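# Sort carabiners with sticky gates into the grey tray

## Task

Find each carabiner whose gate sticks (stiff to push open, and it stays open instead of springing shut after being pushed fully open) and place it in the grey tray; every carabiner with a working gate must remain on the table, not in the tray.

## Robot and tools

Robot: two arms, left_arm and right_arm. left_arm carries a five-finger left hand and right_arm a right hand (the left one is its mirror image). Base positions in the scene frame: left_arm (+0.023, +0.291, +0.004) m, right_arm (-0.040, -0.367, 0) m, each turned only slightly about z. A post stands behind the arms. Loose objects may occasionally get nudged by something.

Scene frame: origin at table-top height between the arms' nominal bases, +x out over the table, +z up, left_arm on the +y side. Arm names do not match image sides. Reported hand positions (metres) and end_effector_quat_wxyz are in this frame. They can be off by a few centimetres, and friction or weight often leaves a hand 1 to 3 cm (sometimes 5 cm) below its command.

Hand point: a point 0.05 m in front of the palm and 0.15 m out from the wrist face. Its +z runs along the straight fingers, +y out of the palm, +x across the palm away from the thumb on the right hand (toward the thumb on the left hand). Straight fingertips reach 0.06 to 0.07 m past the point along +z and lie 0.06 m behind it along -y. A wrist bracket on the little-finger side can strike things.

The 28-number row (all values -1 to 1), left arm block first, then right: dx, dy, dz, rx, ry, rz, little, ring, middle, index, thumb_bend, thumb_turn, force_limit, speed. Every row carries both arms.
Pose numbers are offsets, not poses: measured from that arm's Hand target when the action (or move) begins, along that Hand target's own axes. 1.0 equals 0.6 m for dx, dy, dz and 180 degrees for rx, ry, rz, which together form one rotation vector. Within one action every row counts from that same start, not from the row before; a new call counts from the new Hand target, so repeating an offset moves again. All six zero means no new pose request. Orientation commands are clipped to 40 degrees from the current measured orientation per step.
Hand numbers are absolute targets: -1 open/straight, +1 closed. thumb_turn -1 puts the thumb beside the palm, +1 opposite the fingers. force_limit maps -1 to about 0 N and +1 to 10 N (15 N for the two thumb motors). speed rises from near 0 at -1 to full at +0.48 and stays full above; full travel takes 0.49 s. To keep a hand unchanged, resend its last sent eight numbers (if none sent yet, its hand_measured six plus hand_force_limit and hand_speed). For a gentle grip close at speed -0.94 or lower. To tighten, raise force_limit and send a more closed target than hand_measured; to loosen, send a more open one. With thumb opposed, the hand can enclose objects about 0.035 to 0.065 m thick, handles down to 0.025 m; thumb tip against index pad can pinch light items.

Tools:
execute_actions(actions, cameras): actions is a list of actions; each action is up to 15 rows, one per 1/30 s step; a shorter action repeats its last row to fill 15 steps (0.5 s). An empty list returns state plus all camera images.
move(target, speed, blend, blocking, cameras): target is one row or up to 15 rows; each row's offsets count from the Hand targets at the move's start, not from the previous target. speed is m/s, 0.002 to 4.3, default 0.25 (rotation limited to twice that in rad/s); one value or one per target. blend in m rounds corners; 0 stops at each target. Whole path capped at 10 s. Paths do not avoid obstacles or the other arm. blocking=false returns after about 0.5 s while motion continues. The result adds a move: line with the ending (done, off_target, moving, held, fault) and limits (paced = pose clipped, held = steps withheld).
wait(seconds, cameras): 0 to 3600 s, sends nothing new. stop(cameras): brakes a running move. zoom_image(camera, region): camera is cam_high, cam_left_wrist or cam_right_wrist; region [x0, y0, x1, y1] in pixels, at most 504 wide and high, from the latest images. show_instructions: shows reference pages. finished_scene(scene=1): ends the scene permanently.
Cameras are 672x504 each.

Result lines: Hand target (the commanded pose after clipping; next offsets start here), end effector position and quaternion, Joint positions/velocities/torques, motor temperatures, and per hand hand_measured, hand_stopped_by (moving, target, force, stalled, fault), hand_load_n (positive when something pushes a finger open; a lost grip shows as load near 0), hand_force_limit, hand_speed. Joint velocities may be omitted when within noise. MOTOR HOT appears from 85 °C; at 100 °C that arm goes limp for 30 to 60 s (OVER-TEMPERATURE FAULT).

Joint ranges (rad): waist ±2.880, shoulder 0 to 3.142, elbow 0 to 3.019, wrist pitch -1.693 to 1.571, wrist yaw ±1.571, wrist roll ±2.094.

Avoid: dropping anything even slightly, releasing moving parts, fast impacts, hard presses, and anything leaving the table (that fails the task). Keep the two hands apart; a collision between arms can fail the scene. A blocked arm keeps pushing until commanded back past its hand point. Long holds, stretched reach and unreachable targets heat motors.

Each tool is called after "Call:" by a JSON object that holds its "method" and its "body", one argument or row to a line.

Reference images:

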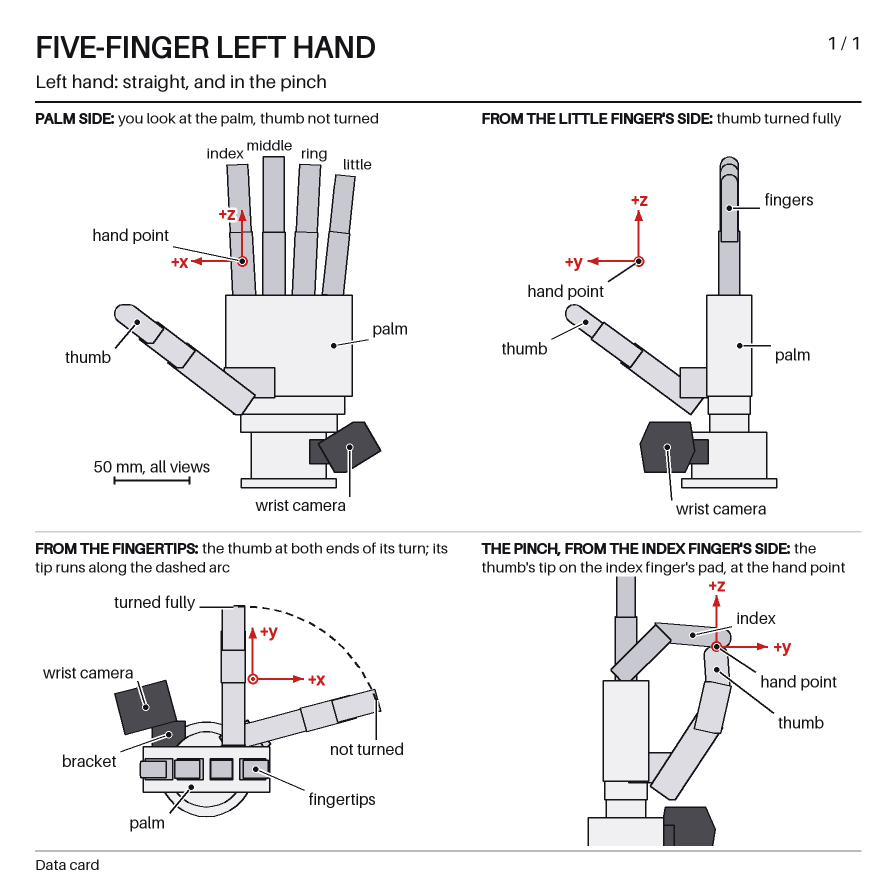

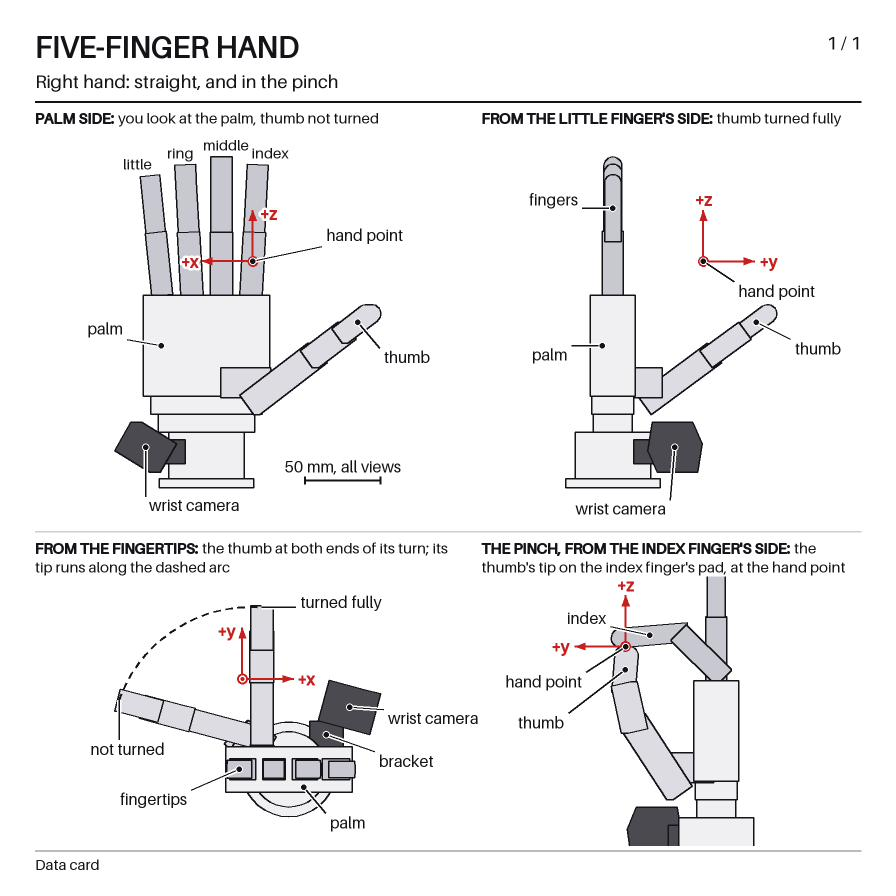

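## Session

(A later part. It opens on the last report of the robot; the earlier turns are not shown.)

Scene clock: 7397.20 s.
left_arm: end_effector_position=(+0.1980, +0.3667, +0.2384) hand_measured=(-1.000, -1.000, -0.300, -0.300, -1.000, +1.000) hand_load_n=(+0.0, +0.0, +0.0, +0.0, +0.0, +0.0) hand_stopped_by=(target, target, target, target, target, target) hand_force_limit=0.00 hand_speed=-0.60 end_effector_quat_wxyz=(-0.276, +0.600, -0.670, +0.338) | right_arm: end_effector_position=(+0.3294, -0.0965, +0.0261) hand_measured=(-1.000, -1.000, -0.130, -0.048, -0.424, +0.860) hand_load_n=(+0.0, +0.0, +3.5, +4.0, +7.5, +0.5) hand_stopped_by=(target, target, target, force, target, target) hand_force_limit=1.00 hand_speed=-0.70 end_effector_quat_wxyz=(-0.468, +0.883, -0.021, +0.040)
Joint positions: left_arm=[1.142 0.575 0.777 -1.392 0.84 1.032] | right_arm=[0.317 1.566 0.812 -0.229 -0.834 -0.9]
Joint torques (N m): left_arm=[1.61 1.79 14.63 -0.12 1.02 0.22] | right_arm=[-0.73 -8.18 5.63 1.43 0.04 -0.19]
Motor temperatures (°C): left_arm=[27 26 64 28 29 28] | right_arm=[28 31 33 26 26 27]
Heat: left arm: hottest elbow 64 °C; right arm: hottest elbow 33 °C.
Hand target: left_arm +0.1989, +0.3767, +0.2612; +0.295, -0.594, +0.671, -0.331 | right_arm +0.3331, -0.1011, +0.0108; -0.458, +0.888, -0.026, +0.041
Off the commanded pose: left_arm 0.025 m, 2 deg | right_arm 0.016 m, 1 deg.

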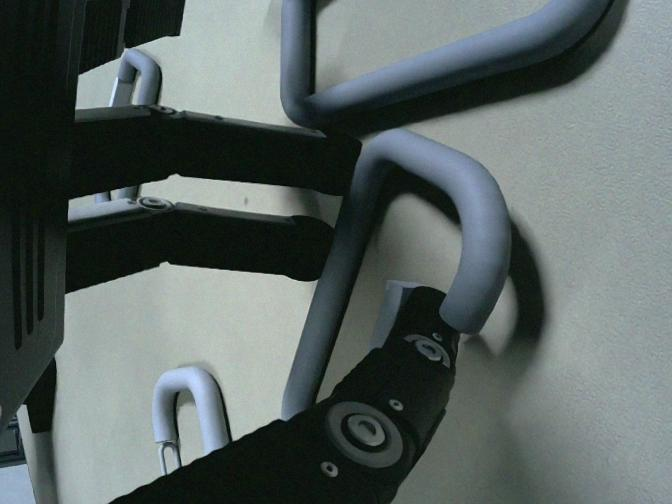

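Call:
{"method": "execute_actions", "body": {
  "actions": [
    [[0,0,0,0,0,0,-1,-1,-0.3,-0.3,-1,1,0,-0.6,0,0,0,0,0,0,-1,-1,-0.128,-0.046,-0.50,0.88,1,-0.7]]
  ],
  "cameras": ["cam_right_wrist"]
}}

Call:
{"method": "execute_actions", "body": {
  "actions": [
    [[0,0,0,0,0,0,-1,-1,-0.3,-0.3,-1,1,0,-0.6,0,0,0,0,0,0,-1,-1,-0.128,-0.046,-0.586,0.90,1,-0.7]]
  ],
  "cameras": ["cam_right_wrist"]
}}

Call:
{"method": "execute_actions", "body": {
  "actions": [
    [[0,0,0,0,0,0,-1,-1,-0.3,-0.3,-1,1,0,-0.6,0,0,0,0,0,0,-1,-1,-0.128,-0.046,-0.676,0.93,1,-0.7]]
  ],
  "cameras": ["cam_right_wrist"]
}}

Scene clock: 7408.03 s.
left_arm: end_effector_position=(+0.1980, +0.3667, +0.2384) hand_measured=(-1.000, -1.000, -0.300, -0.300, -1.000, +1.000) hand_load_n=(+0.0, +0.0, +0.0, +0.0, +0.0, +0.0) hand_stopped_by=(target, target, target, target, target, target) hand_force_limit=0.00 hand_speed=-0.60 end_effector_quat_wxyz=(-0.276, +0.600, -0.670, +0.338) | right_arm: end_effector_position=(+0.3292, -0.0964, +0.0263) hand_measured=(-1.000, -1.000, -0.130, -0.048, -0.504, +0.880) hand_load_n=(+0.0, +0.0, +4.0, +2.5, +7.0, +1.5) hand_stopped_by=(target, target, target, force, target, target) hand_force_limit=1.00 hand_speed=-0.70 end_effector_quat_wxyz=(-0.468, +0.883, -0.021, +0.040)
Joint positions: left_arm=[1.142 0.575 0.777 -1.392 0.84 1.032] | right_arm=[0.317 1.566 0.812 -0.229 -0.835 -0.9]
Joint torques (N m): left_arm=[1.61 1.79 14.64 -0.1 1.02 0.22] | right_arm=[-0.79 -7.94 5.74 1.5 0.11 -0.2]
Motor temperatures (°C): left_arm=[27 26 64 28 29 28] | right_arm=[28 31 33 26 26 27]
Heat: left arm: hottest elbow 64 °C; right arm: hottest elbow 33 °C.
Hand target: left_arm +0.1989, +0.3767, +0.2612; +0.295, -0.594, +0.671, -0.331 | right_arm +0.3331, -0.1011, +0.0108; -0.458, +0.888, -0.026, +0.041
Off the commanded pose: left_arm 0.025 m, 2 deg | right_arm 0.017 m, 1 deg.

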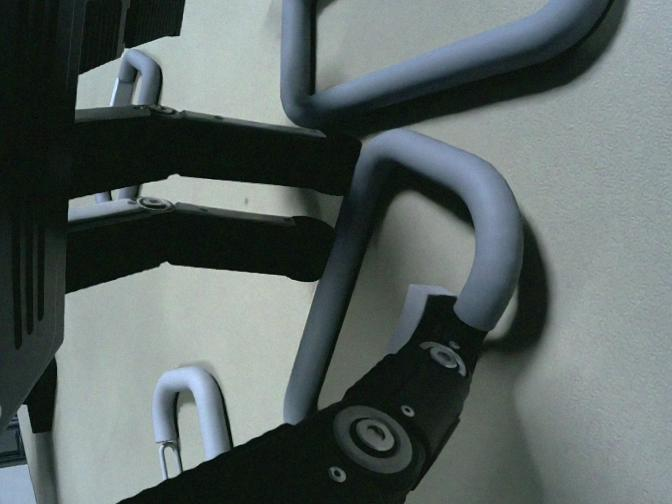

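Scene clock: 7408.83 s.
left_arm: end_effector_position=(+0.1980, +0.3667, +0.2384) hand_measured=(-1.000, -1.000, -0.300, -0.300, -1.000, +1.000) hand_load_n=(+0.0, +0.0, +0.0, +0.0, +0.0, +0.0) hand_stopped_by=(target, target, target, target, target, target) hand_force_limit=0.00 hand_speed=-0.60 end_effector_quat_wxyz=(-0.276, +0.600, -0.670, +0.338) | right_arm: end_effector_position=(+0.3293, -0.0964, +0.0263) hand_measured=(-1.000, -1.000, -0.130, -0.046, -0.590, +0.900) hand_load_n=(+0.0, +0.0, +4.5, +1.0, +7.0, +1.5) hand_stopped_by=(target, target, target, force, target, target) hand_force_limit=1.00 hand_speed=-0.70 end_effector_quat_wxyz=(-0.468, +0.883, -0.021, +0.040)
Joint positions: left_arm=[1.142 0.575 0.777 -1.392 0.84 1.032] | right_arm=[0.317 1.566 0.812 -0.229 -0.835 -0.9]
Joint torques (N m): left_arm=[1.61 1.79 14.64 -0.1 1.02 0.22] | right_arm=[-0.5 -8.23 5.75 1.39 0.07 -0.2]
Motor temperatures (°C): left_arm=[27 26 64 28 29 28] | right_arm=[28 31 33 26 26 27]
Heat: left arm: hottest elbow 64 °C; right arm: hottest elbow 33 °C.
Hand target: left_arm +0.1989, +0.3767, +0.2612; +0.295, -0.594, +0.671, -0.331 | right_arm +0.3331, -0.1012, +0.0108; -0.458, +0.888, -0.026, +0.041
Off the commanded pose: left_arm 0.025 m, 2 deg | right_arm 0.017 m, 1 deg.

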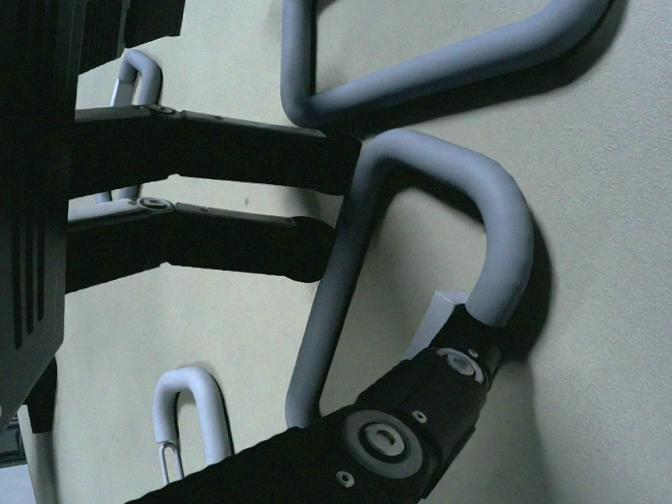

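Scene clock: 7409.63 s.
left_arm: end_effector_position=(+0.1980, +0.3667, +0.2384) hand_measured=(-1.000, -1.000, -0.300, -0.300, -1.000, +1.000) hand_load_n=(+0.0, +0.0, +0.0, +0.0, +0.0, +0.0) hand_stopped_by=(target, target, target, target, target, target) hand_force_limit=0.00 hand_speed=-0.60 end_effector_quat_wxyz=(-0.276, +0.600, -0.670, +0.338) | right_arm: end_effector_position=(+0.3295, -0.0963, +0.0264) hand_measured=(-1.000, -1.000, -0.130, -0.046, -0.678, +0.930) hand_load_n=(+0.0, +0.0, +4.0, +0.0, +5.5, +1.5) hand_stopped_by=(target, target, target, force, target, target) hand_force_limit=1.00 hand_speed=-0.70 end_effector_quat_wxyz=(-0.468, +0.882, -0.021, +0.041)
Joint positions: left_arm=[1.142 0.575 0.777 -1.392 0.84 1.032] | right_arm=[0.317 1.566 0.812 -0.228 -0.835 -0.9]
Joint torques (N m): left_arm=[1.67 1.85 14.64 -0.12 1.02 0.22] | right_arm=[-1.08 -7.94 5.86 1.37 0.07 -0.19]
Motor temperatures (°C): left_arm=[27 26 64 28 29 28] | right_arm=[28 31 33 26 26 27]
Heat: left arm: hottest elbow 64 °C; right arm: hottest elbow 33 °C.
Hand target: left_arm +0.1989, +0.3767, +0.2612; +0.295, -0.594, +0.671, -0.331 | right_arm +0.3330, -0.1011, +0.0108; -0.458, +0.888, -0.026, +0.041
Off the commanded pose: left_arm 0.025 m, 2 deg | right_arm 0.017 m, 1 deg.

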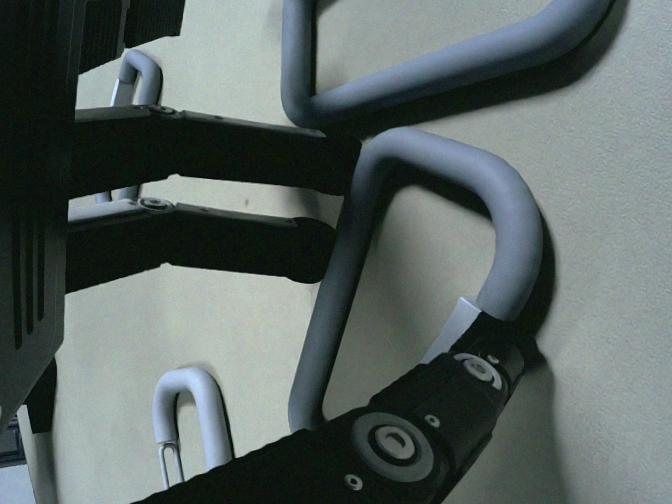

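Call:
{"method": "execute_actions", "body": {
  "actions": [
    [[0,0,0,0,0,0,-1,-1,-0.3,-0.3,-1,1,0,-0.6,0,0,0,0,0,0,-1,-1,-0.128,-0.046,-0.74,0.96,1,-0.7]]
  ],
  "cameras": ["cam_right_wrist"]
}}

Call:
{"method": "execute_actions", "body": {
  "actions": [
    [[0,0,0,0,0,0,-1,-1,-0.3,-0.3,-1,1,0,-0.6,0,0,0,0,0,0,-1,-1,-0.128,-0.046,-0.82,0.99,1,-0.7]]
  ],
  "cameras": ["cam_right_wrist"]
}}

Call:
{"method": "execute_actions", "body": {
  "actions": [
    [[0,0,0,0,0,0,-1,-1,-0.3,-0.3,-1,1,0,-0.6,0,0,0,0,0,0,-1,-1,-0.128,-0.046,-0.92,1,1,-0.7]]
  ],
  "cameras": ["cam_right_wrist"]
}}

Scene clock: 7418.50 s.
left_arm: end_effector_position=(+0.1980, +0.3667, +0.2384) hand_measured=(-1.000, -1.000, -0.300, -0.300, -1.000, +1.000) hand_load_n=(+0.0, +0.0, +0.0, +0.0, +0.0, +0.0) hand_stopped_by=(target, target, target, target, target, target) hand_force_limit=0.00 hand_speed=-0.60 end_effector_quat_wxyz=(-0.276, +0.600, -0.670, +0.338) | right_arm: end_effector_position=(+0.3297, -0.0962, +0.0265) hand_measured=(-1.000, -1.000, -0.130, -0.046, -0.742, +0.960) hand_load_n=(+0.0, +0.0, +4.0, +0.0, +5.0, +1.0) hand_stopped_by=(target, target, target, force, target, target) hand_force_limit=1.00 hand_speed=-0.70 end_effector_quat_wxyz=(-0.469, +0.882, -0.020, +0.041)
Joint positions: left_arm=[1.142 0.575 0.777 -1.392 0.84 1.032] | right_arm=[0.317 1.566 0.812 -0.227 -0.835 -0.9]
Joint torques (N m): left_arm=[1.67 1.79 14.63 -0.1 1.02 0.22] | right_arm=[-0.91 -8.23 5.68 1.33 0.08 -0.2]
Motor temperatures (°C): left_arm=[27 26 64 28 29 28] | right_arm=[28 31 33 26 26 27]
Heat: left arm: hottest elbow 64 °C; right arm: hottest elbow 33 °C.
Hand target: left_arm +0.1989, +0.3767, +0.2612; +0.295, -0.594, +0.671, -0.331 | right_arm +0.3330, -0.1011, +0.0108; -0.458, +0.888, -0.026, +0.041
Off the commanded pose: left_arm 0.025 m, 2 deg | right_arm 0.017 m, 1 deg.

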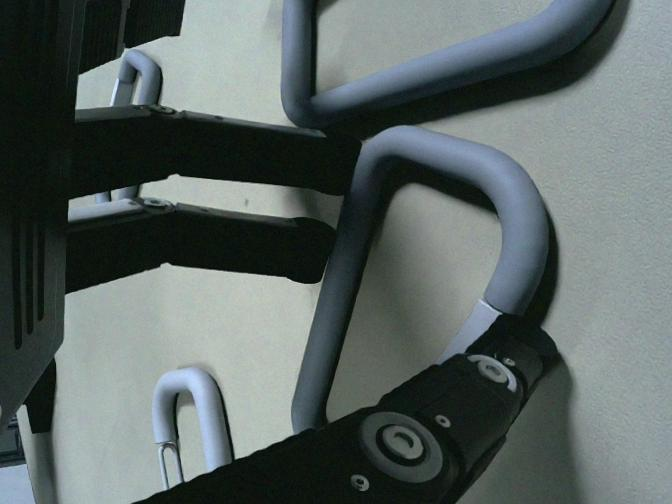

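Scene clock: 7419.30 s.
left_arm: end_effector_position=(+0.1980, +0.3667, +0.2384) hand_measured=(-1.000, -1.000, -0.300, -0.300, -1.000, +1.000) hand_load_n=(+0.0, +0.0, +0.0, +0.0, +0.0, +0.0) hand_stopped_by=(target, target, target, target, target, target) hand_force_limit=0.00 hand_speed=-0.60 end_effector_quat_wxyz=(-0.276, +0.600, -0.670, +0.338) | right_arm: end_effector_position=(+0.3287, -0.0944, +0.0250) hand_measured=(-1.000, -1.000, -0.128, -0.046, -0.820, +0.990) hand_load_n=(+0.0, +0.0, +0.5, +0.5, +0.5, +0.0) hand_stopped_by=(target, target, target, force, target, target) hand_force_limit=1.00 hand_speed=-0.70 end_effector_quat_wxyz=(-0.465, +0.884, -0.018, +0.041)
Joint positions: left_arm=[1.142 0.575 0.777 -1.392 0.84 1.032] | right_arm=[0.325 1.568 0.812 -0.226 -0.826 -0.901]
Joint torques (N m): left_arm=[1.61 1.79 14.64 -0.1 1.01 0.22] | right_arm=[-1.03 -8.06 5.74 1.35 -0.22 -0.18]
Motor temperatures (°C): left_arm=[27 26 64 28 29 28] | right_arm=[28 31 33 26 26 27]
Heat: left arm: hottest elbow 64 °C; right arm: hottest elbow 33 °C.
Hand target: left_arm +0.1989, +0.3767, +0.2612; +0.295, -0.594, +0.671, -0.331 | right_arm +0.3331, -0.1012, +0.0108; -0.458, +0.888, -0.026, +0.041
Off the commanded pose: left_arm 0.025 m, 2 deg | right_arm 0.016 m, 1 deg.

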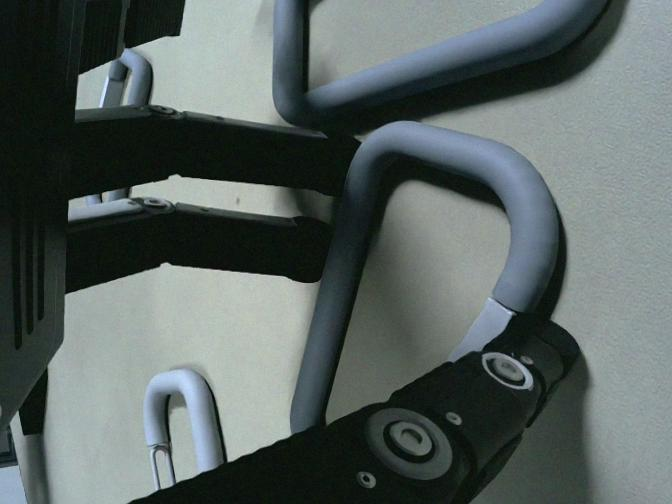

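Scene clock: 7420.10 s.
left_arm: end_effector_position=(+0.1980, +0.3667, +0.2384) hand_measured=(-1.000, -1.000, -0.300, -0.300, -1.000, +1.000) hand_load_n=(+0.0, +0.0, +0.0, +0.0, +0.0, +0.0) hand_stopped_by=(target, target, target, target, target, target) hand_force_limit=0.00 hand_speed=-0.60 end_effector_quat_wxyz=(-0.276, +0.600, -0.670, +0.338) | right_arm: end_effector_position=(+0.3287, -0.0944, +0.0250) hand_measured=(-1.000, -1.000, -0.128, -0.046, -0.918, +1.000) hand_load_n=(+0.0, +0.0, +0.5, +0.0, -1.5, +0.0) hand_stopped_by=(target, target, target, force, target, target) hand_force_limit=1.00 hand_speed=-0.70 end_effector_quat_wxyz=(-0.465, +0.884, -0.018, +0.041)
Joint positions: left_arm=[1.142 0.575 0.777 -1.392 0.84 1.032] | right_arm=[0.325 1.568 0.812 -0.226 -0.826 -0.901]
Joint torques (N m): left_arm=[1.61 1.79 14.63 -0.1 1.02 0.22] | right_arm=[-1.03 -8.18 5.72 1.4 -0.2 -0.19]
Motor temperatures (°C): left_arm=[27 26 64 28 29 28] | right_arm=[28 31 33 26 26 27]
Heat: left arm: hottest elbow 64 °C; right arm: hottest elbow 33 °C.
Hand target: left_arm +0.1989, +0.3767, +0.2612; +0.295, -0.594, +0.671, -0.331 | right_arm +0.3331, -0.1012, +0.0108; -0.458, +0.888, -0.026, +0.041
Off the commanded pose: left_arm 0.025 m, 2 deg | right_arm 0.016 m, 1 deg.

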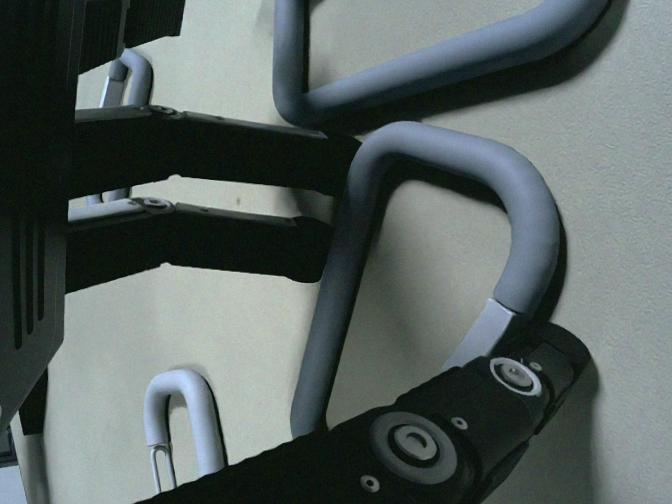

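Call:
{"method": "move", "body": {
  "target": [
    [0,0,0,0,0,0,-1,-1,-0.3,-0.3,-1,1,0,-0.6,0,0,0,0,0,0,-1,-1,-0.35,-0.35,-1,1,0,-0.6]
  ],
  "cameras": ["cam_right_wrist","cam_high"]
}}

Scene clock: 7437.23 s.
left_arm: end_effector_position=(+0.1980, +0.3667, +0.2384) hand_measured=(-1.000, -1.000, -0.300, -0.300, -1.000, +1.000) hand_load_n=(+0.0, +0.0, +0.0, +0.0, +0.0, +0.0) hand_stopped_by=(target, target, target, target, target, target) hand_force_limit=0.00 hand_speed=-0.60 end_effector_quat_wxyz=(-0.276, +0.600, -0.670, +0.338) | right_arm: end_effector_position=(+0.3287, -0.0944, +0.0250) hand_measured=(-1.000, -1.000, -0.350, -0.350, -0.998, +1.000) hand_load_n=(-0.5, +0.0, +0.0, +0.0, -2.5, +0.0) hand_stopped_by=(target, target, target, target, target, target) hand_force_limit=0.00 hand_speed=-0.60 end_effector_quat_wxyz=(-0.465, +0.884, -0.018, +0.041)
Joint positions: left_arm=[1.142 0.575 0.777 -1.392 0.84 1.032] | right_arm=[0.325 1.568 0.812 -0.226 -0.826 -0.901]
Joint torques (N m): left_arm=[1.61 1.73 14.65 -0.12 1.01 0.22] | right_arm=[-0.85 -8.23 5.71 1.31 -0.22 -0.18]
Motor temperatures (°C): left_arm=[27 26 64 28 29 28] | right_arm=[28 31 33 26 26 27]
Heat: left arm: hottest elbow 64 °C; right arm: hottest elbow 33 °C.
Hand target: left_arm +0.1989, +0.3767, +0.2612; +0.295, -0.594, +0.671, -0.331 | right_arm +0.3331, -0.1012, +0.0108; -0.458, +0.888, -0.026, +0.041
Off the commanded pose: left_arm 0.025 m, 2 deg | right_arm 0.016 m, 1 deg.
move: done
Images, in order (width x height): cam_high 672x504, cam_right_wrist 672x504.

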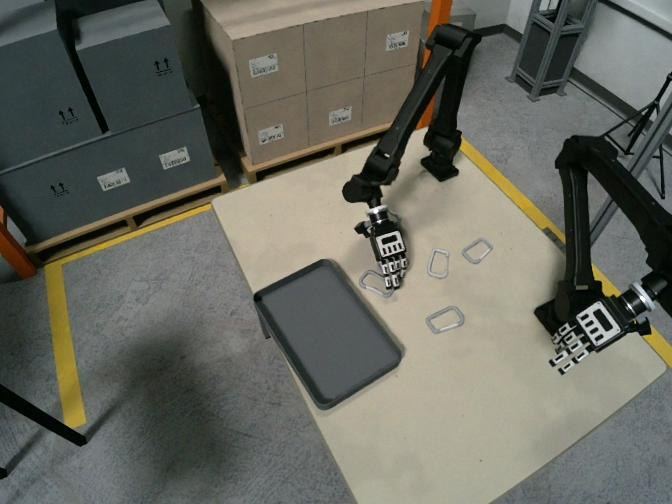

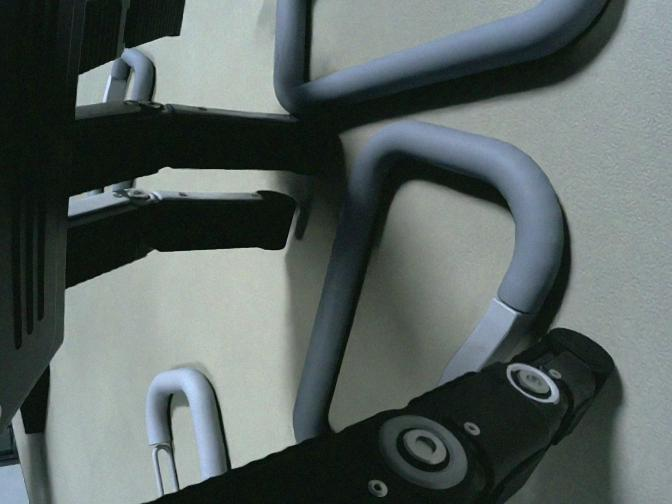

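Call:
{"method": "move", "body": {
  "target": [
    [0,0,0,0,0,0,-1,-1,-0.3,-0.3,-1,1,0,-0.6,0.0082,-0.136,-0.0964,0,0,0,-1,-1,-0.35,-0.35,-1,1,0,-0.6]
  ],
  "speed": 0.12,
  "cameras": ["cam_right_wrist","cam_high"]
}}

Call:
{"method": "zoom_image", "body": {
  "camera": "cam_high",
  "region": [340, 200, 520, 360]
}}

Scene clock: 7452.63 s.
left_arm: end_effector_position=(+0.1980, +0.3667, +0.2384) hand_measured=(-1.000, -1.000, -0.300, -0.300, -1.000, +1.000) hand_load_n=(+0.0, +0.0, +0.0, +0.0, +0.0, +0.0) hand_stopped_by=(target, target, target, target, target, target) hand_force_limit=0.00 hand_speed=-0.60 end_effector_quat_wxyz=(-0.276, +0.600, -0.670, +0.338) | right_arm: end_effector_position=(+0.3171, -0.0996, +0.0923) hand_measured=(-1.000, -1.000, -0.350, -0.350, -0.998, +1.000) hand_load_n=(+0.0, +0.0, +0.0, +0.0, +0.0, +0.0) hand_stopped_by=(target, target, target, target, target, target) hand_force_limit=0.00 hand_speed=-0.60 end_effector_quat_wxyz=(-0.455, +0.890, -0.030, +0.022)
Joint positions: left_arm=[1.142 0.575 0.777 -1.392 0.84 1.032] | right_arm=[0.325 1.433 0.893 -0.492 -0.821 -0.901]
Joint torques (N m): left_arm=[1.67 1.85 14.63 -0.12 1.01 0.22] | right_arm=[-0.91 -10.05 9.36 0.08 -0.36 -0.18]
Motor temperatures (°C): left_arm=[27 26 64 28 29 28] | right_arm=[28 31 33 25 26 27]
Heat: left arm: hottest elbow 64 °C; right arm: hottest elbow 33 °C.
Hand target: left_arm +0.1989, +0.3767, +0.2612; +0.295, -0.594, +0.671, -0.331 | right_arm +0.3330, -0.1012, +0.1109; -0.458, +0.888, -0.026, +0.041
Off the commanded pose: left_arm 0.025 m, 2 deg | right_arm 0.025 m, 2 deg.
move: off_target (right_arm)
Images, in order (width x height): cam_high 672x504, cam_right_wrist 672x504.

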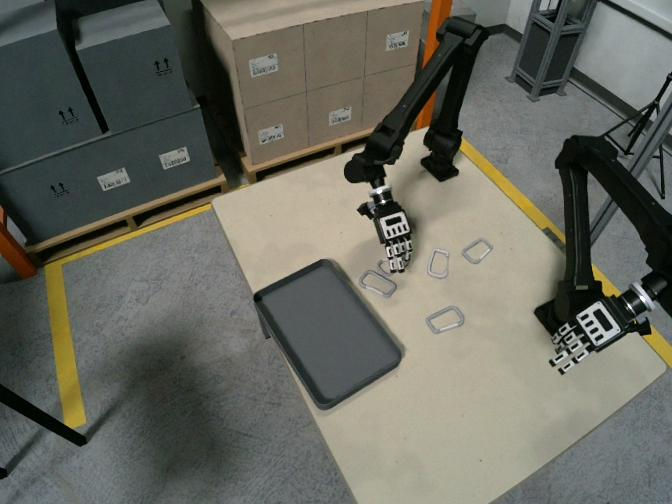

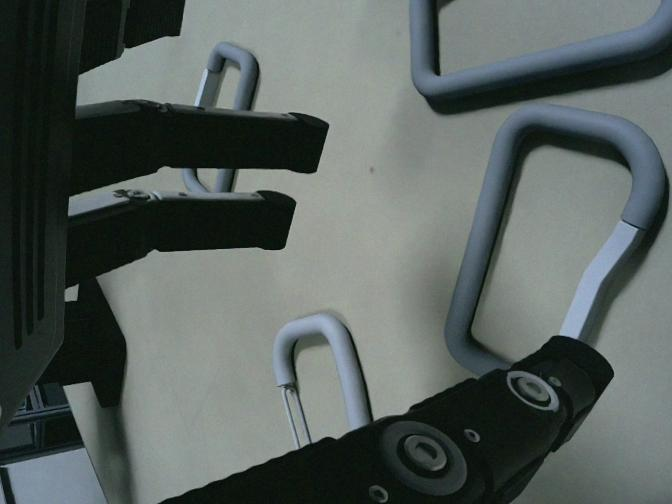

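Scaled by 2.800 from the camera's image (finer frame: 960x720).

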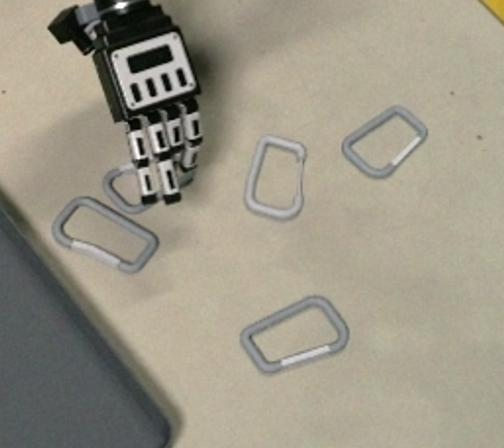

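Call:
{"method": "move", "body": {
  "target": [
    [0,0,0,0,0,0,-1,-1,-0.3,-0.3,-1,1,0,-0.6,-0.0082,0.136,0.0964,0,0,0,-1,-1,-0.35,-0.35,-1,1,0,-0.6]
  ],
  "speed": 0.1,
  "cameras": ["cam_right_wrist"]
}}

Scene clock: 7533.17 s.
left_arm: end_effector_position=(+0.1980, +0.3667, +0.2384) hand_measured=(-1.000, -1.000, -0.300, -0.300, -1.000, +1.000) hand_load_n=(+0.0, +0.0, +0.0, +0.0, +0.0, +0.0) hand_stopped_by=(target, target, target, target, target, target) hand_force_limit=0.00 hand_speed=-0.60 end_effector_quat_wxyz=(-0.276, +0.600, -0.670, +0.338) | right_arm: end_effector_position=(+0.3248, -0.0960, +0.0256) hand_measured=(-1.000, -1.000, -0.350, -0.350, -0.998, +1.000) hand_load_n=(+0.5, +0.0, +0.0, +0.0, +0.5, +3.0) hand_stopped_by=(target, target, target, target, target, target) hand_force_limit=0.00 hand_speed=-0.60 end_effector_quat_wxyz=(-0.462, +0.886, -0.024, +0.034)
Joint positions: left_arm=[1.142 0.575 0.777 -1.392 0.84 1.032] | right_arm=[0.325 1.563 0.814 -0.25 -0.825 -0.899]
Joint torques (N m): left_arm=[1.61 1.85 14.65 -0.1 1.02 0.22] | right_arm=[-1.03 -7.82 5.64 2.13 -0.23 -0.22]
Motor temperatures (°C): left_arm=[27 26 64 28 29 28] | right_arm=[28 32 41 25 26 27]
Heat: left arm: hottest elbow 64 °C; right arm: hottest elbow 41 °C.
Hand target: left_arm +0.1989, +0.3767, +0.2612; +0.295, -0.594, +0.671, -0.331 | right_arm +0.3331, -0.1012, +0.0107; -0.458, +0.888, -0.026, +0.041
Off the commanded pose: left_arm 0.025 m, 2 deg | right_arm 0.018 m, 1 deg.
move: off_target (right_arm)

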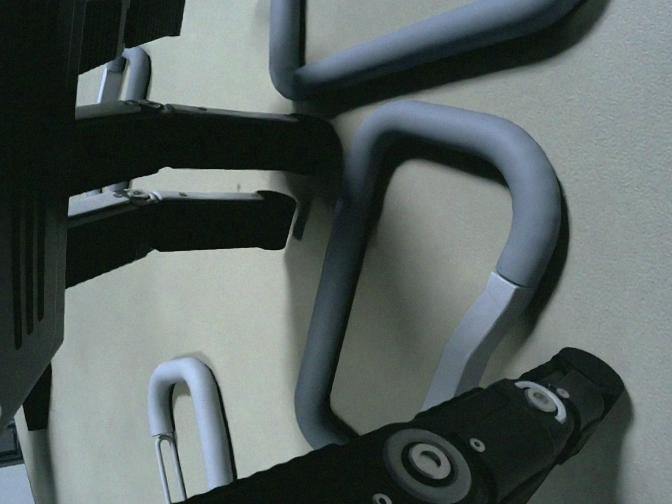

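Call:
{"method": "execute_actions", "body": {
  "actions": [
    [[0,0,0,0,0,0,-1,-1,-0.3,-0.3,-1,1,0,-0.6,0,0,0,0,0,0,-1,-1,-0.2,-0.2,-0.87,0.99,-0.3,-0.88]],
    [[0,0,0,0,0,0,-1,-1,-0.3,-0.3,-1,1,0,-0.6,0,0,0,0,0,0,-1,-1,-0.1,-0.05,-0.86,0.99,-0.2,-0.88]],
    [[0,0,0,0,0,0,-1,-1,-0.3,-0.3,-1,1,0,-0.6,0,0,0,0,0,0,-1,-1,-0.05,0,-0.855,0.99,-0.2,-0.88]]
  ],
  "cameras": ["cam_right_wrist"]
}}

Scene clock: 7539.20 s.
left_arm: end_effector_position=(+0.1980, +0.3667, +0.2384) hand_measured=(-1.000, -1.000, -0.300, -0.300, -1.000, +1.000) hand_load_n=(+0.0, +0.0, +0.0, +0.0, +0.0, +0.0) hand_stopped_by=(target, target, target, target, target, target) hand_force_limit=0.00 hand_speed=-0.60 end_effector_quat_wxyz=(-0.276, +0.600, -0.670, +0.338) | right_arm: end_effector_position=(+0.3286, -0.0946, +0.0254) hand_measured=(-1.000, -1.000, -0.070, +0.000, -0.858, +0.990) hand_load_n=(+0.0, +0.0, +5.0, +0.0, +3.5, +1.0) hand_stopped_by=(target, target, force, target, target, target) hand_force_limit=-0.20 hand_speed=-0.88 end_effector_quat_wxyz=(-0.464, +0.885, -0.021, +0.039)
Joint positions: left_arm=[1.142 0.575 0.777 -1.392 0.84 1.032] | right_arm=[0.325 1.568 0.815 -0.234 -0.825 -0.899]
Joint torques (N m): left_arm=[1.61 1.85 14.64 -0.12 1.01 0.22] | right_arm=[-0.97 -8.29 5.56 1.61 -0.25 -0.2]
Motor temperatures (°C): left_arm=[27 26 64 28 29 28] | right_arm=[28 32 40 25 26 27]
Heat: left arm: hottest elbow 64 °C; right arm: hottest elbow 40 °C.
Hand target: left_arm +0.1989, +0.3767, +0.2612; +0.295, -0.594, +0.671, -0.331 | right_arm +0.3331, -0.1012, +0.0108; -0.458, +0.888, -0.026, +0.041
Off the commanded pose: left_arm 0.025 m, 2 deg | right_arm 0.017 m, 1 deg.

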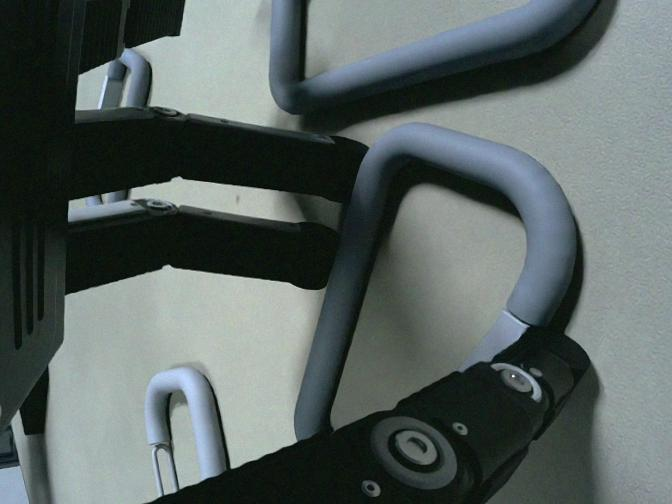

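Call:
{"method": "move", "body": {
  "target": [
    [0,0,0,0,0,0,-1,-1,-0.3,-0.3,-1,1,0,-0.6,-0.0028,0.0469,-0.0892,0,0,0,-1,-1,-0.05,0,-0.855,0.99,-0.2,-0.88]
  ],
  "speed": 0.06,
  "cameras": ["cam_right_wrist"]
}}

Scene clock: 7545.37 s.
left_arm: end_effector_position=(+0.1980, +0.3667, +0.2384) hand_measured=(-1.000, -1.000, -0.300, -0.300, -1.000, +1.000) hand_load_n=(+0.0, +0.0, +0.0, +0.0, +0.0, +0.0) hand_stopped_by=(target, target, target, target, target, target) hand_force_limit=0.00 hand_speed=-0.60 end_effector_quat_wxyz=(-0.276, +0.600, -0.670, +0.338) | right_arm: end_effector_position=(+0.3297, -0.1479, +0.0252) hand_measured=(-1.000, -1.000, -0.070, +0.000, -0.858, +0.990) hand_load_n=(+0.0, +0.0, +5.5, +0.5, +2.5, +0.5) hand_stopped_by=(target, target, force, target, target, target) hand_force_limit=-0.20 hand_speed=-0.88 end_effector_quat_wxyz=(-0.467, +0.883, -0.016, +0.046)
Joint positions: left_arm=[1.142 0.575 0.777 -1.392 0.84 1.032] | right_arm=[0.196 1.538 0.792 -0.355 -0.892 -1.072]
Joint torques (N m): left_arm=[1.55 1.79 14.64 -0.1 1.01 0.22] | right_arm=[-1.61 -9.7 5.15 -0.34 -0.3 -0.3]
Motor temperatures (°C): left_arm=[27 26 64 28 29 28] | right_arm=[28 32 39 25 26 27]
Heat: left arm: hottest elbow 64 °C; right arm: hottest elbow 39 °C.
Hand target: left_arm +0.1989, +0.3767, +0.2612; +0.295, -0.594, +0.671, -0.331 | right_arm +0.3260, -0.1607, +0.0187; -0.458, +0.888, -0.026, +0.041
Off the commanded pose: left_arm 0.025 m, 2 deg | right_arm 0.015 m, 2 deg.
move: off_target (right_arm)

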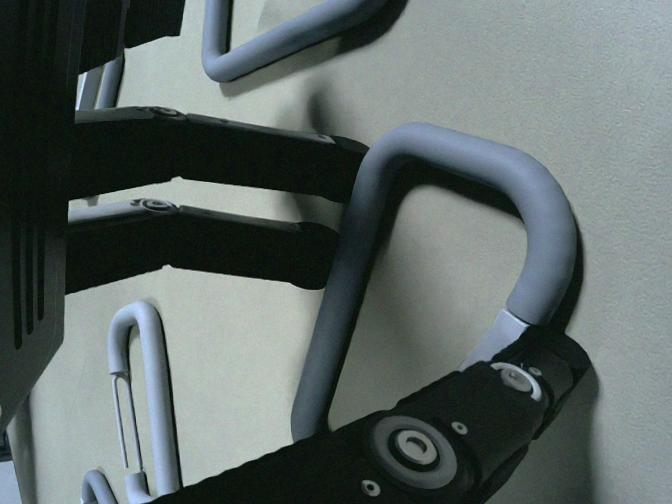

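Call:
{"method": "move", "body": {
  "target": [
    [0,0,0,0,0,0,-1,-1,-0.3,-0.3,-1,1,0,-0.6,0,0,0,0,0,0,-1,-1,-0.4,-0.4,-1,1,0,-0.7],
    [0,0,0,0,0,0,-1,-1,-0.3,-0.3,-1,1,0,-0.6,0.0098,-0.1631,-0.1157,0,0,0,-1,-1,-0.4,-0.4,-1,1,0,-0.7]
  ],
  "speed": 0.12
}}

Scene clock: 7589.57 s.
left_arm: end_effector_position=(+0.1980, +0.3667, +0.2384) hand_measured=(-1.000, -1.000, -0.300, -0.300, -1.000, +1.000) hand_load_n=(+0.0, +0.0, +0.0, +0.0, +0.0, +0.0) hand_stopped_by=(target, target, target, target, target, target) hand_force_limit=0.00 hand_speed=-0.60 end_effector_quat_wxyz=(-0.276, +0.600, -0.670, +0.338) | right_arm: end_effector_position=(+0.3103, -0.1559, +0.1204) hand_measured=(-1.000, -1.000, -0.400, -0.400, -0.998, +1.000) hand_load_n=(-0.5, +0.0, +0.0, +0.0, +0.0, +0.0) hand_stopped_by=(target, target, target, target, target, target) hand_force_limit=0.00 hand_speed=-0.70 end_effector_quat_wxyz=(-0.457, +0.889, -0.030, +0.020)
Joint positions: left_arm=[1.142 0.575 0.777 -1.392 0.84 1.032] | right_arm=[0.19 1.354 0.91 -0.728 -0.888 -1.082]
Joint torques (N m): left_arm=[1.55 1.79 14.64 -0.1 1.01 0.22] | right_arm=[-1.38 -8.88 9.58 -0.17 -0.45 -0.2]
Motor temperatures (°C): left_arm=[27 26 64 28 29 28] | right_arm=[28 32 36 25 26 27]
Heat: left arm: hottest elbow 64 °C; right arm: hottest elbow 36 °C.
Hand target: left_arm +0.1989, +0.3767, +0.2612; +0.295, -0.594, +0.671, -0.331 | right_arm +0.3258, -0.1608, +0.1388; -0.458, +0.888, -0.026, +0.041
Off the commanded pose: left_arm 0.025 m, 2 deg | right_arm 0.025 m, 2 deg.
move: off_target (right_arm)

Call:
{"method": "move", "body": {
  "target": [
    [0,0,0,0,0,0,-1,-1,-0.3,-0.3,-1,1,0,-0.6,0.045,-0.041,0.0527,-0.0085,0.1405,0.0996,-1,-1,-0.4,-0.4,-1,1,0,-0.7],
    [0,0,0,0,0,0,-1,-1,-0.3,-0.3,-1,1,0,-0.6,0.0897,-0.082,0.1053,-0.0169,0.2809,0.1992,-1,-1,-0.4,-0.4,-1,1,0,-0.7]
  ],
  "speed": 0.25,
  "blend": 0.02,
  "cameras": ["cam_right_wrist","cam_high"]
}}

Scene clock: 7601.57 s.
left_arm: end_effector_position=(+0.1980, +0.3667, +0.2384) hand_measured=(-1.000, -1.000, -0.300, -0.300, -1.000, +1.000) hand_load_n=(+0.0, +0.0, +0.0, +0.0, +0.0, +0.0) hand_stopped_by=(target, target, target, target, target, target) hand_force_limit=0.00 hand_speed=-0.60 end_effector_quat_wxyz=(-0.276, +0.600, -0.670, +0.338) | right_arm: end_effector_position=(+0.3708, -0.0990, +0.1276) hand_measured=(-1.000, -1.000, -0.400, -0.400, -0.998, +1.000) hand_load_n=(+0.0, -0.5, +0.0, +0.0, +0.0, +0.0) hand_stopped_by=(target, target, target, target, target, target) hand_force_limit=0.00 hand_speed=-0.70 end_effector_quat_wxyz=(-0.352, +0.759, -0.480, +0.264)
Joint positions: left_arm=[1.142 0.575 0.777 -1.392 0.84 1.032] | right_arm=[0.538 1.262 0.801 -0.209 0.169 0.053]
Joint torques (N m): left_arm=[1.61 1.73 14.63 -0.1 1.01 0.22] | right_arm=[1.14 -6.89 10.21 2.22 0.18 0.06]
Motor temperatures (°C): left_arm=[27 26 64 28 29 28] | right_arm=[28 32 37 25 26 27]
Heat: left arm: hottest elbow 64 °C; right arm: hottest elbow 37 °C.
Hand target: left_arm +0.1989, +0.3767, +0.2612; +0.295, -0.594, +0.671, -0.331 | right_arm +0.3859, -0.0855, +0.1451; -0.371, +0.747, -0.480, +0.271
Off the commanded pose: left_arm 0.025 m, 2 deg | right_arm 0.027 m, 3 deg.
move: off_target (right_arm)
Images, in order (width x height): cam_high 672x504, cam_right_wrist 672x504.

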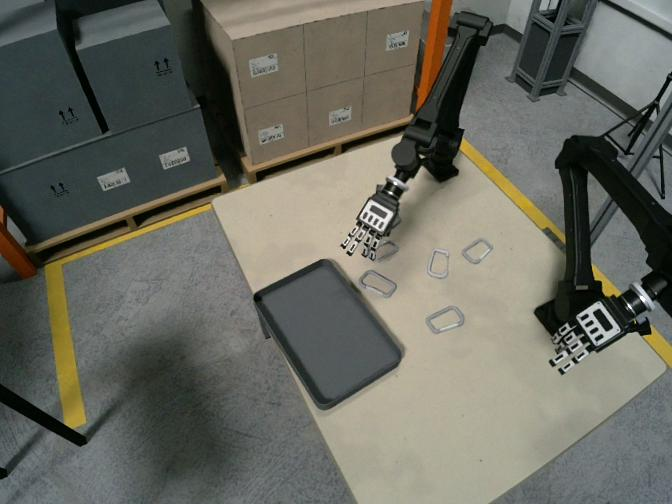

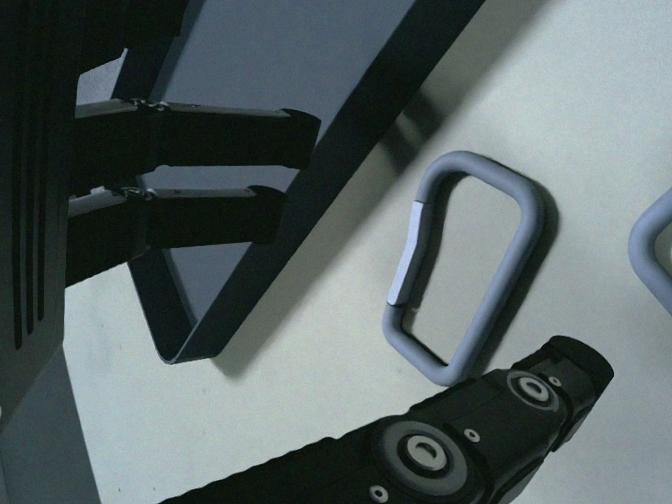

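Call:
{"method": "move", "body": {
  "target": [
    [0,0,0,0,0,0,-1,-1,-0.3,-0.3,-1,1,0,-0.6,-0.0823,0.0383,0.1408,0,0,0,-1,-1,-0.2,-0.2,-1,1,0,-0.7]
  ],
  "speed": 0.15,
  "cameras": ["cam_right_wrist","cam_high"]
}}

Scene clock: 7634.23 s.
left_arm: end_effector_position=(+0.1980, +0.3667, +0.2384) hand_measured=(-1.000, -1.000, -0.300, -0.300, -1.000, +1.000) hand_load_n=(+0.0, +0.0, +0.0, +0.0, +0.0, -0.5) hand_stopped_by=(target, target, target, target, target, target) hand_force_limit=0.00 hand_speed=-0.60 end_effector_quat_wxyz=(-0.276, +0.600, -0.670, +0.338) | right_arm: end_effector_position=(+0.4013, -0.0387, +0.0596) hand_measured=(-1.000, -1.000, -0.200, -0.200, -0.998, +1.000) hand_load_n=(+0.0, +0.0, +0.0, +0.0, +0.0, +0.0) hand_stopped_by=(target, target, target, target, target, target) hand_force_limit=0.00 hand_speed=-0.70 end_effector_quat_wxyz=(-0.348, +0.761, -0.480, +0.264)
Joint positions: left_arm=[1.142 0.575 0.777 -1.392 0.84 1.032] | right_arm=[0.618 1.532 0.869 -0.026 0.233 0.101]
Joint torques (N m): left_arm=[1.61 1.73 14.64 -0.12 1.02 0.22] | right_arm=[0.62 -9.17 9.36 2.65 0.27 0.06]
Motor temperatures (°C): left_arm=[27 26 64 28 29 28] | right_arm=[28 31 37 26 26 27]
Heat: left arm: hottest elbow 64 °C; right arm: hottest elbow 37 °C.
Hand target: left_arm +0.1989, +0.3767, +0.2612; +0.295, -0.594, +0.671, -0.331 | right_arm +0.4191, -0.0213, +0.0752; -0.372, +0.747, -0.480, +0.271
Off the commanded pose: left_arm 0.025 m, 2 deg | right_arm 0.029 m, 3 deg.
move: off_target (right_arm)
Images, in order (width x height): cam_high 672x504, cam_right_wrist 672x504.

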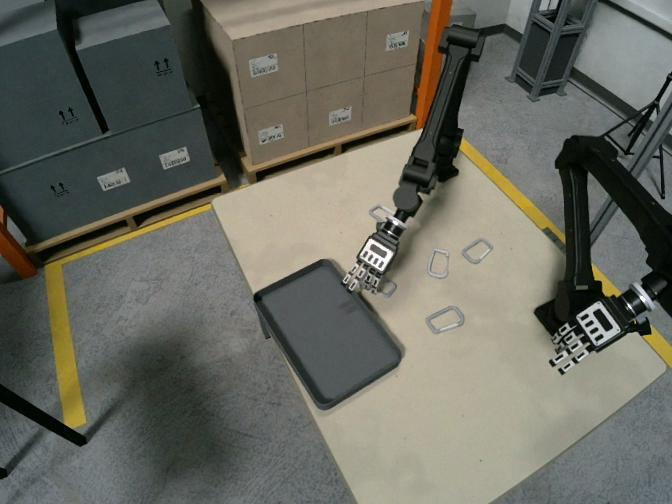

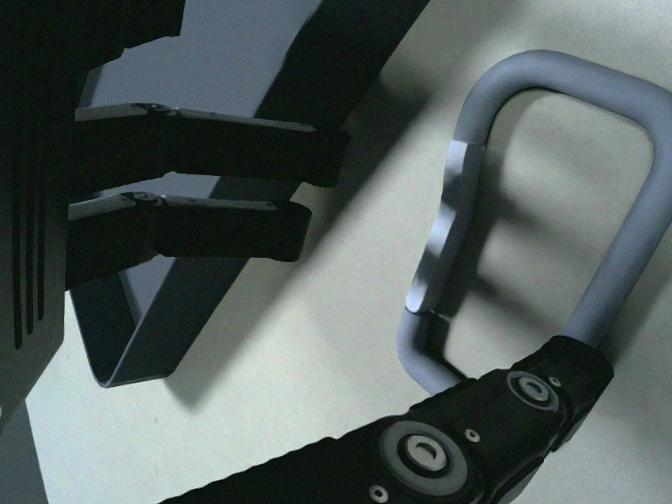

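Call:
{"method": "move", "body": {
  "target": [
    [0,0,0,0,0,0,-1,-1,-0.3,-0.3,-1,1,0,-0.6,-0.0037,0.0611,0.0433,0,0,0,-1,-1,-0.2,-0.2,-1,1,0,-0.7]
  ],
  "speed": 0.08,
  "cameras": ["cam_right_wrist"]
}}

Scene clock: 7645.77 s.
left_arm: end_effector_position=(+0.1980, +0.3667, +0.2384) hand_measured=(-1.000, -1.000, -0.300, -0.300, -1.000, +1.000) hand_load_n=(+0.0, +0.0, +0.0, +0.0, +0.0, +0.0) hand_stopped_by=(target, target, target, target, target, target) hand_force_limit=0.00 hand_speed=-0.60 end_effector_quat_wxyz=(-0.276, +0.600, -0.670, +0.338) | right_arm: end_effector_position=(+0.4160, -0.0274, +0.0337) hand_measured=(-1.000, -1.000, -0.200, -0.200, -0.998, +1.000) hand_load_n=(+0.0, +0.0, +0.0, +0.0, +0.0, +0.0) hand_stopped_by=(target, target, target, target, target, target) hand_force_limit=0.00 hand_speed=-0.70 end_effector_quat_wxyz=(-0.364, +0.752, -0.478, +0.270)
Joint positions: left_arm=[1.142 0.575 0.777 -1.392 0.84 1.032] | right_arm=[0.618 1.62 0.864 0.106 0.233 0.101]
Joint torques (N m): left_arm=[1.67 1.79 14.64 -0.1 1.02 0.22] | right_arm=[0.91 -10.11 6.45 2.76 0.24 0.06]
Motor temperatures (°C): left_arm=[27 26 64 28 29 28] | right_arm=[28 31 38 26 26 27]
Heat: left arm: hottest elbow 64 °C; right arm: hottest elbow 38 °C.
Hand target: left_arm +0.1989, +0.3767, +0.2612; +0.295, -0.594, +0.671, -0.331 | right_arm +0.4191, -0.0213, +0.0302; -0.371, +0.747, -0.480, +0.271
Off the commanded pose: left_arm 0.025 m, 2 deg | right_arm 0.008 m, 1 deg.
move: done

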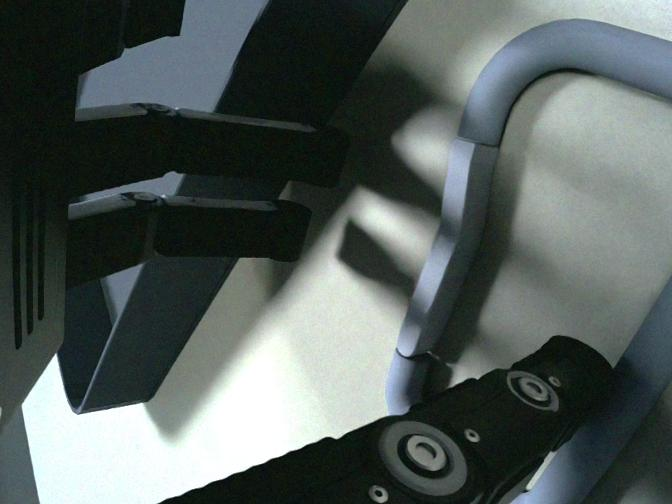

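Call:
{"method": "move", "body": {
  "target": [
    [0,0,0,0,0,0,-1,-1,-0.3,-0.3,-1,1,0,-0.6,0.0016,-0.0271,-0.0192,0,0,0,-1,-1,-0.2,-0.2,-1,1,0,-0.7],
    [0,0,0,0,0,0,-1,-1,-0.3,-0.3,-1,1,0,-0.6,0.0007,-0.0118,-0.041,0,0,0,-1,-1,-0.2,-0.2,-1,1,0,-0.7],
    [0,0,0,0,0,0,-1,-1,-0.3,-0.3,-1,1,0,-0.6,-0.0009,0.0223,-0.0178,0,0,0,-1,-1,-0.2,-0.2,-1,1,0,-0.7]
  ],
  "speed": 0.06,
  "cameras": ["cam_right_wrist"]
}}

Scene clock: 7659.80 s.
left_arm: end_effector_position=(+0.1980, +0.3667, +0.2384) hand_measured=(-1.000, -1.000, -0.300, -0.300, -1.000, +1.000) hand_load_n=(+0.0, +0.0, +0.0, +0.0, +0.0, +0.0) hand_stopped_by=(target, target, target, target, target, target) hand_force_limit=0.00 hand_speed=-0.60 end_effector_quat_wxyz=(-0.276, +0.600, -0.670, +0.338) | right_arm: end_effector_position=(+0.4043, -0.0381, +0.0290) hand_measured=(-1.000, -1.000, -0.200, -0.200, -0.998, +1.000) hand_load_n=(+0.0, +0.0, +0.0, +0.5, +0.0, +0.0) hand_stopped_by=(target, target, target, target, target, target) hand_force_limit=0.00 hand_speed=-0.70 end_effector_quat_wxyz=(-0.363, +0.750, -0.481, +0.272)
Joint positions: left_arm=[1.142 0.575 0.777 -1.392 0.84 1.032] | right_arm=[0.618 1.595 0.815 0.129 0.241 0.107]
Joint torques (N m): left_arm=[1.67 1.79 14.64 -0.12 1.02 0.22] | right_arm=[1.14 -9.64 6.35 2.69 0.23 0.07]
Motor temperatures (°C): left_arm=[27 26 64 28 29 28] | right_arm=[28 31 37 26 26 27]
Heat: left arm: hottest elbow 64 °C; right arm: hottest elbow 37 °C.
Hand target: left_arm +0.1989, +0.3767, +0.2612; +0.295, -0.594, +0.671, -0.331 | right_arm +0.4038, -0.0275, +0.0254; -0.371, +0.747, -0.480, +0.271
Off the commanded pose: left_arm 0.025 m, 2 deg | right_arm 0.011 m, 1 deg.
move: off_target (right_arm)

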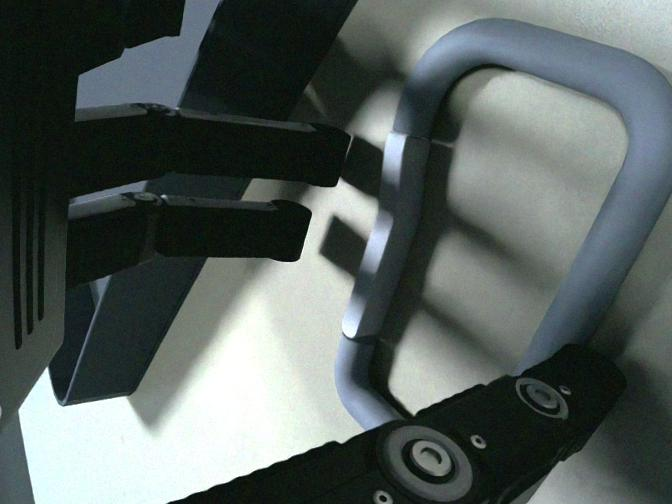

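Call:
{"method": "execute_actions", "body": {
  "actions": [
    [[0,0,0,0,0,0,-1,-1,-0.3,-0.3,-1,1,0,-0.6,0,0,0,0,0,0,-1,-1,-0.1,-0.1,-0.87,1,-0.4,-0.85]],
    [[0,0,0,0,0,0,-1,-1,-0.3,-0.3,-1,1,0,-0.6,0,0,0,0,0,0,-1,-1,0,0,-0.8,1,-0.4,-0.88]],
    [[0,0,0,0,0,0,-1,-1,-0.3,-0.3,-1,1,0,-0.6,0,0,0,0,0,0,-1,-1,0.03,0.03,-0.76,1,-0.4,-0.9]]
  ],
  "cameras": ["cam_right_wrist"]
}}

Scene clock: 7666.17 s.
left_arm: end_effector_position=(+0.1980, +0.3667, +0.2384) hand_measured=(-1.000, -1.000, -0.300, -0.300, -1.000, +1.000) hand_load_n=(+0.0, +0.0, +0.0, +0.0, +0.0, +0.0) hand_stopped_by=(target, target, target, target, target, target) hand_force_limit=0.00 hand_speed=-0.60 end_effector_quat_wxyz=(-0.276, +0.600, -0.670, +0.338) | right_arm: end_effector_position=(+0.4067, -0.0354, +0.0321) hand_measured=(-1.000, -1.000, +0.030, +0.030, -0.762, +1.000) hand_load_n=(+0.0, +0.0, +1.0, +0.0, +2.0, +0.0) hand_stopped_by=(target, target, target, target, target, target) hand_force_limit=-0.40 hand_speed=-0.90 end_effector_quat_wxyz=(-0.369, +0.747, -0.481, +0.274)
Joint positions: left_arm=[1.142 0.575 0.777 -1.392 0.84 1.032] | right_arm=[0.619 1.595 0.817 0.142 0.243 0.109]
Joint torques (N m): left_arm=[1.55 1.79 14.64 -0.09 1.01 0.22] | right_arm=[1.2 -9.64 6.16 2.17 0.22 0.03]
Motor temperatures (°C): left_arm=[27 26 64 28 29 28] | right_arm=[28 31 37 26 26 27]
Heat: left arm: hottest elbow 64 °C; right arm: hottest elbow 37 °C.
Hand target: left_arm +0.1989, +0.3767, +0.2612; +0.295, -0.594, +0.671, -0.331 | right_arm +0.4038, -0.0275, +0.0254; -0.371, +0.747, -0.480, +0.271
Off the commanded pose: left_arm 0.025 m, 2 deg | right_arm 0.011 m, 0 deg.

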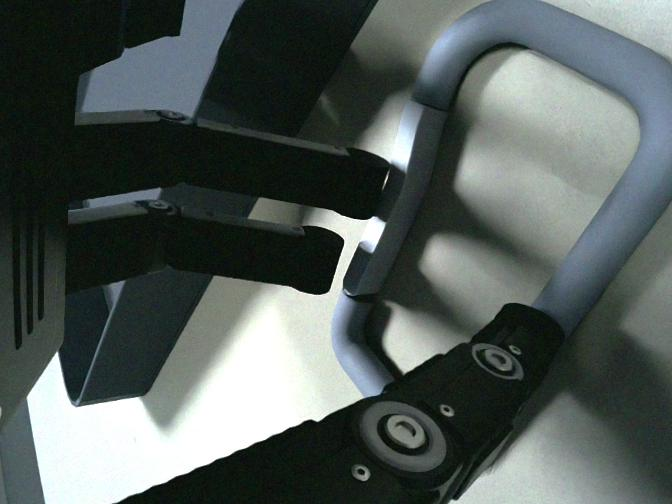

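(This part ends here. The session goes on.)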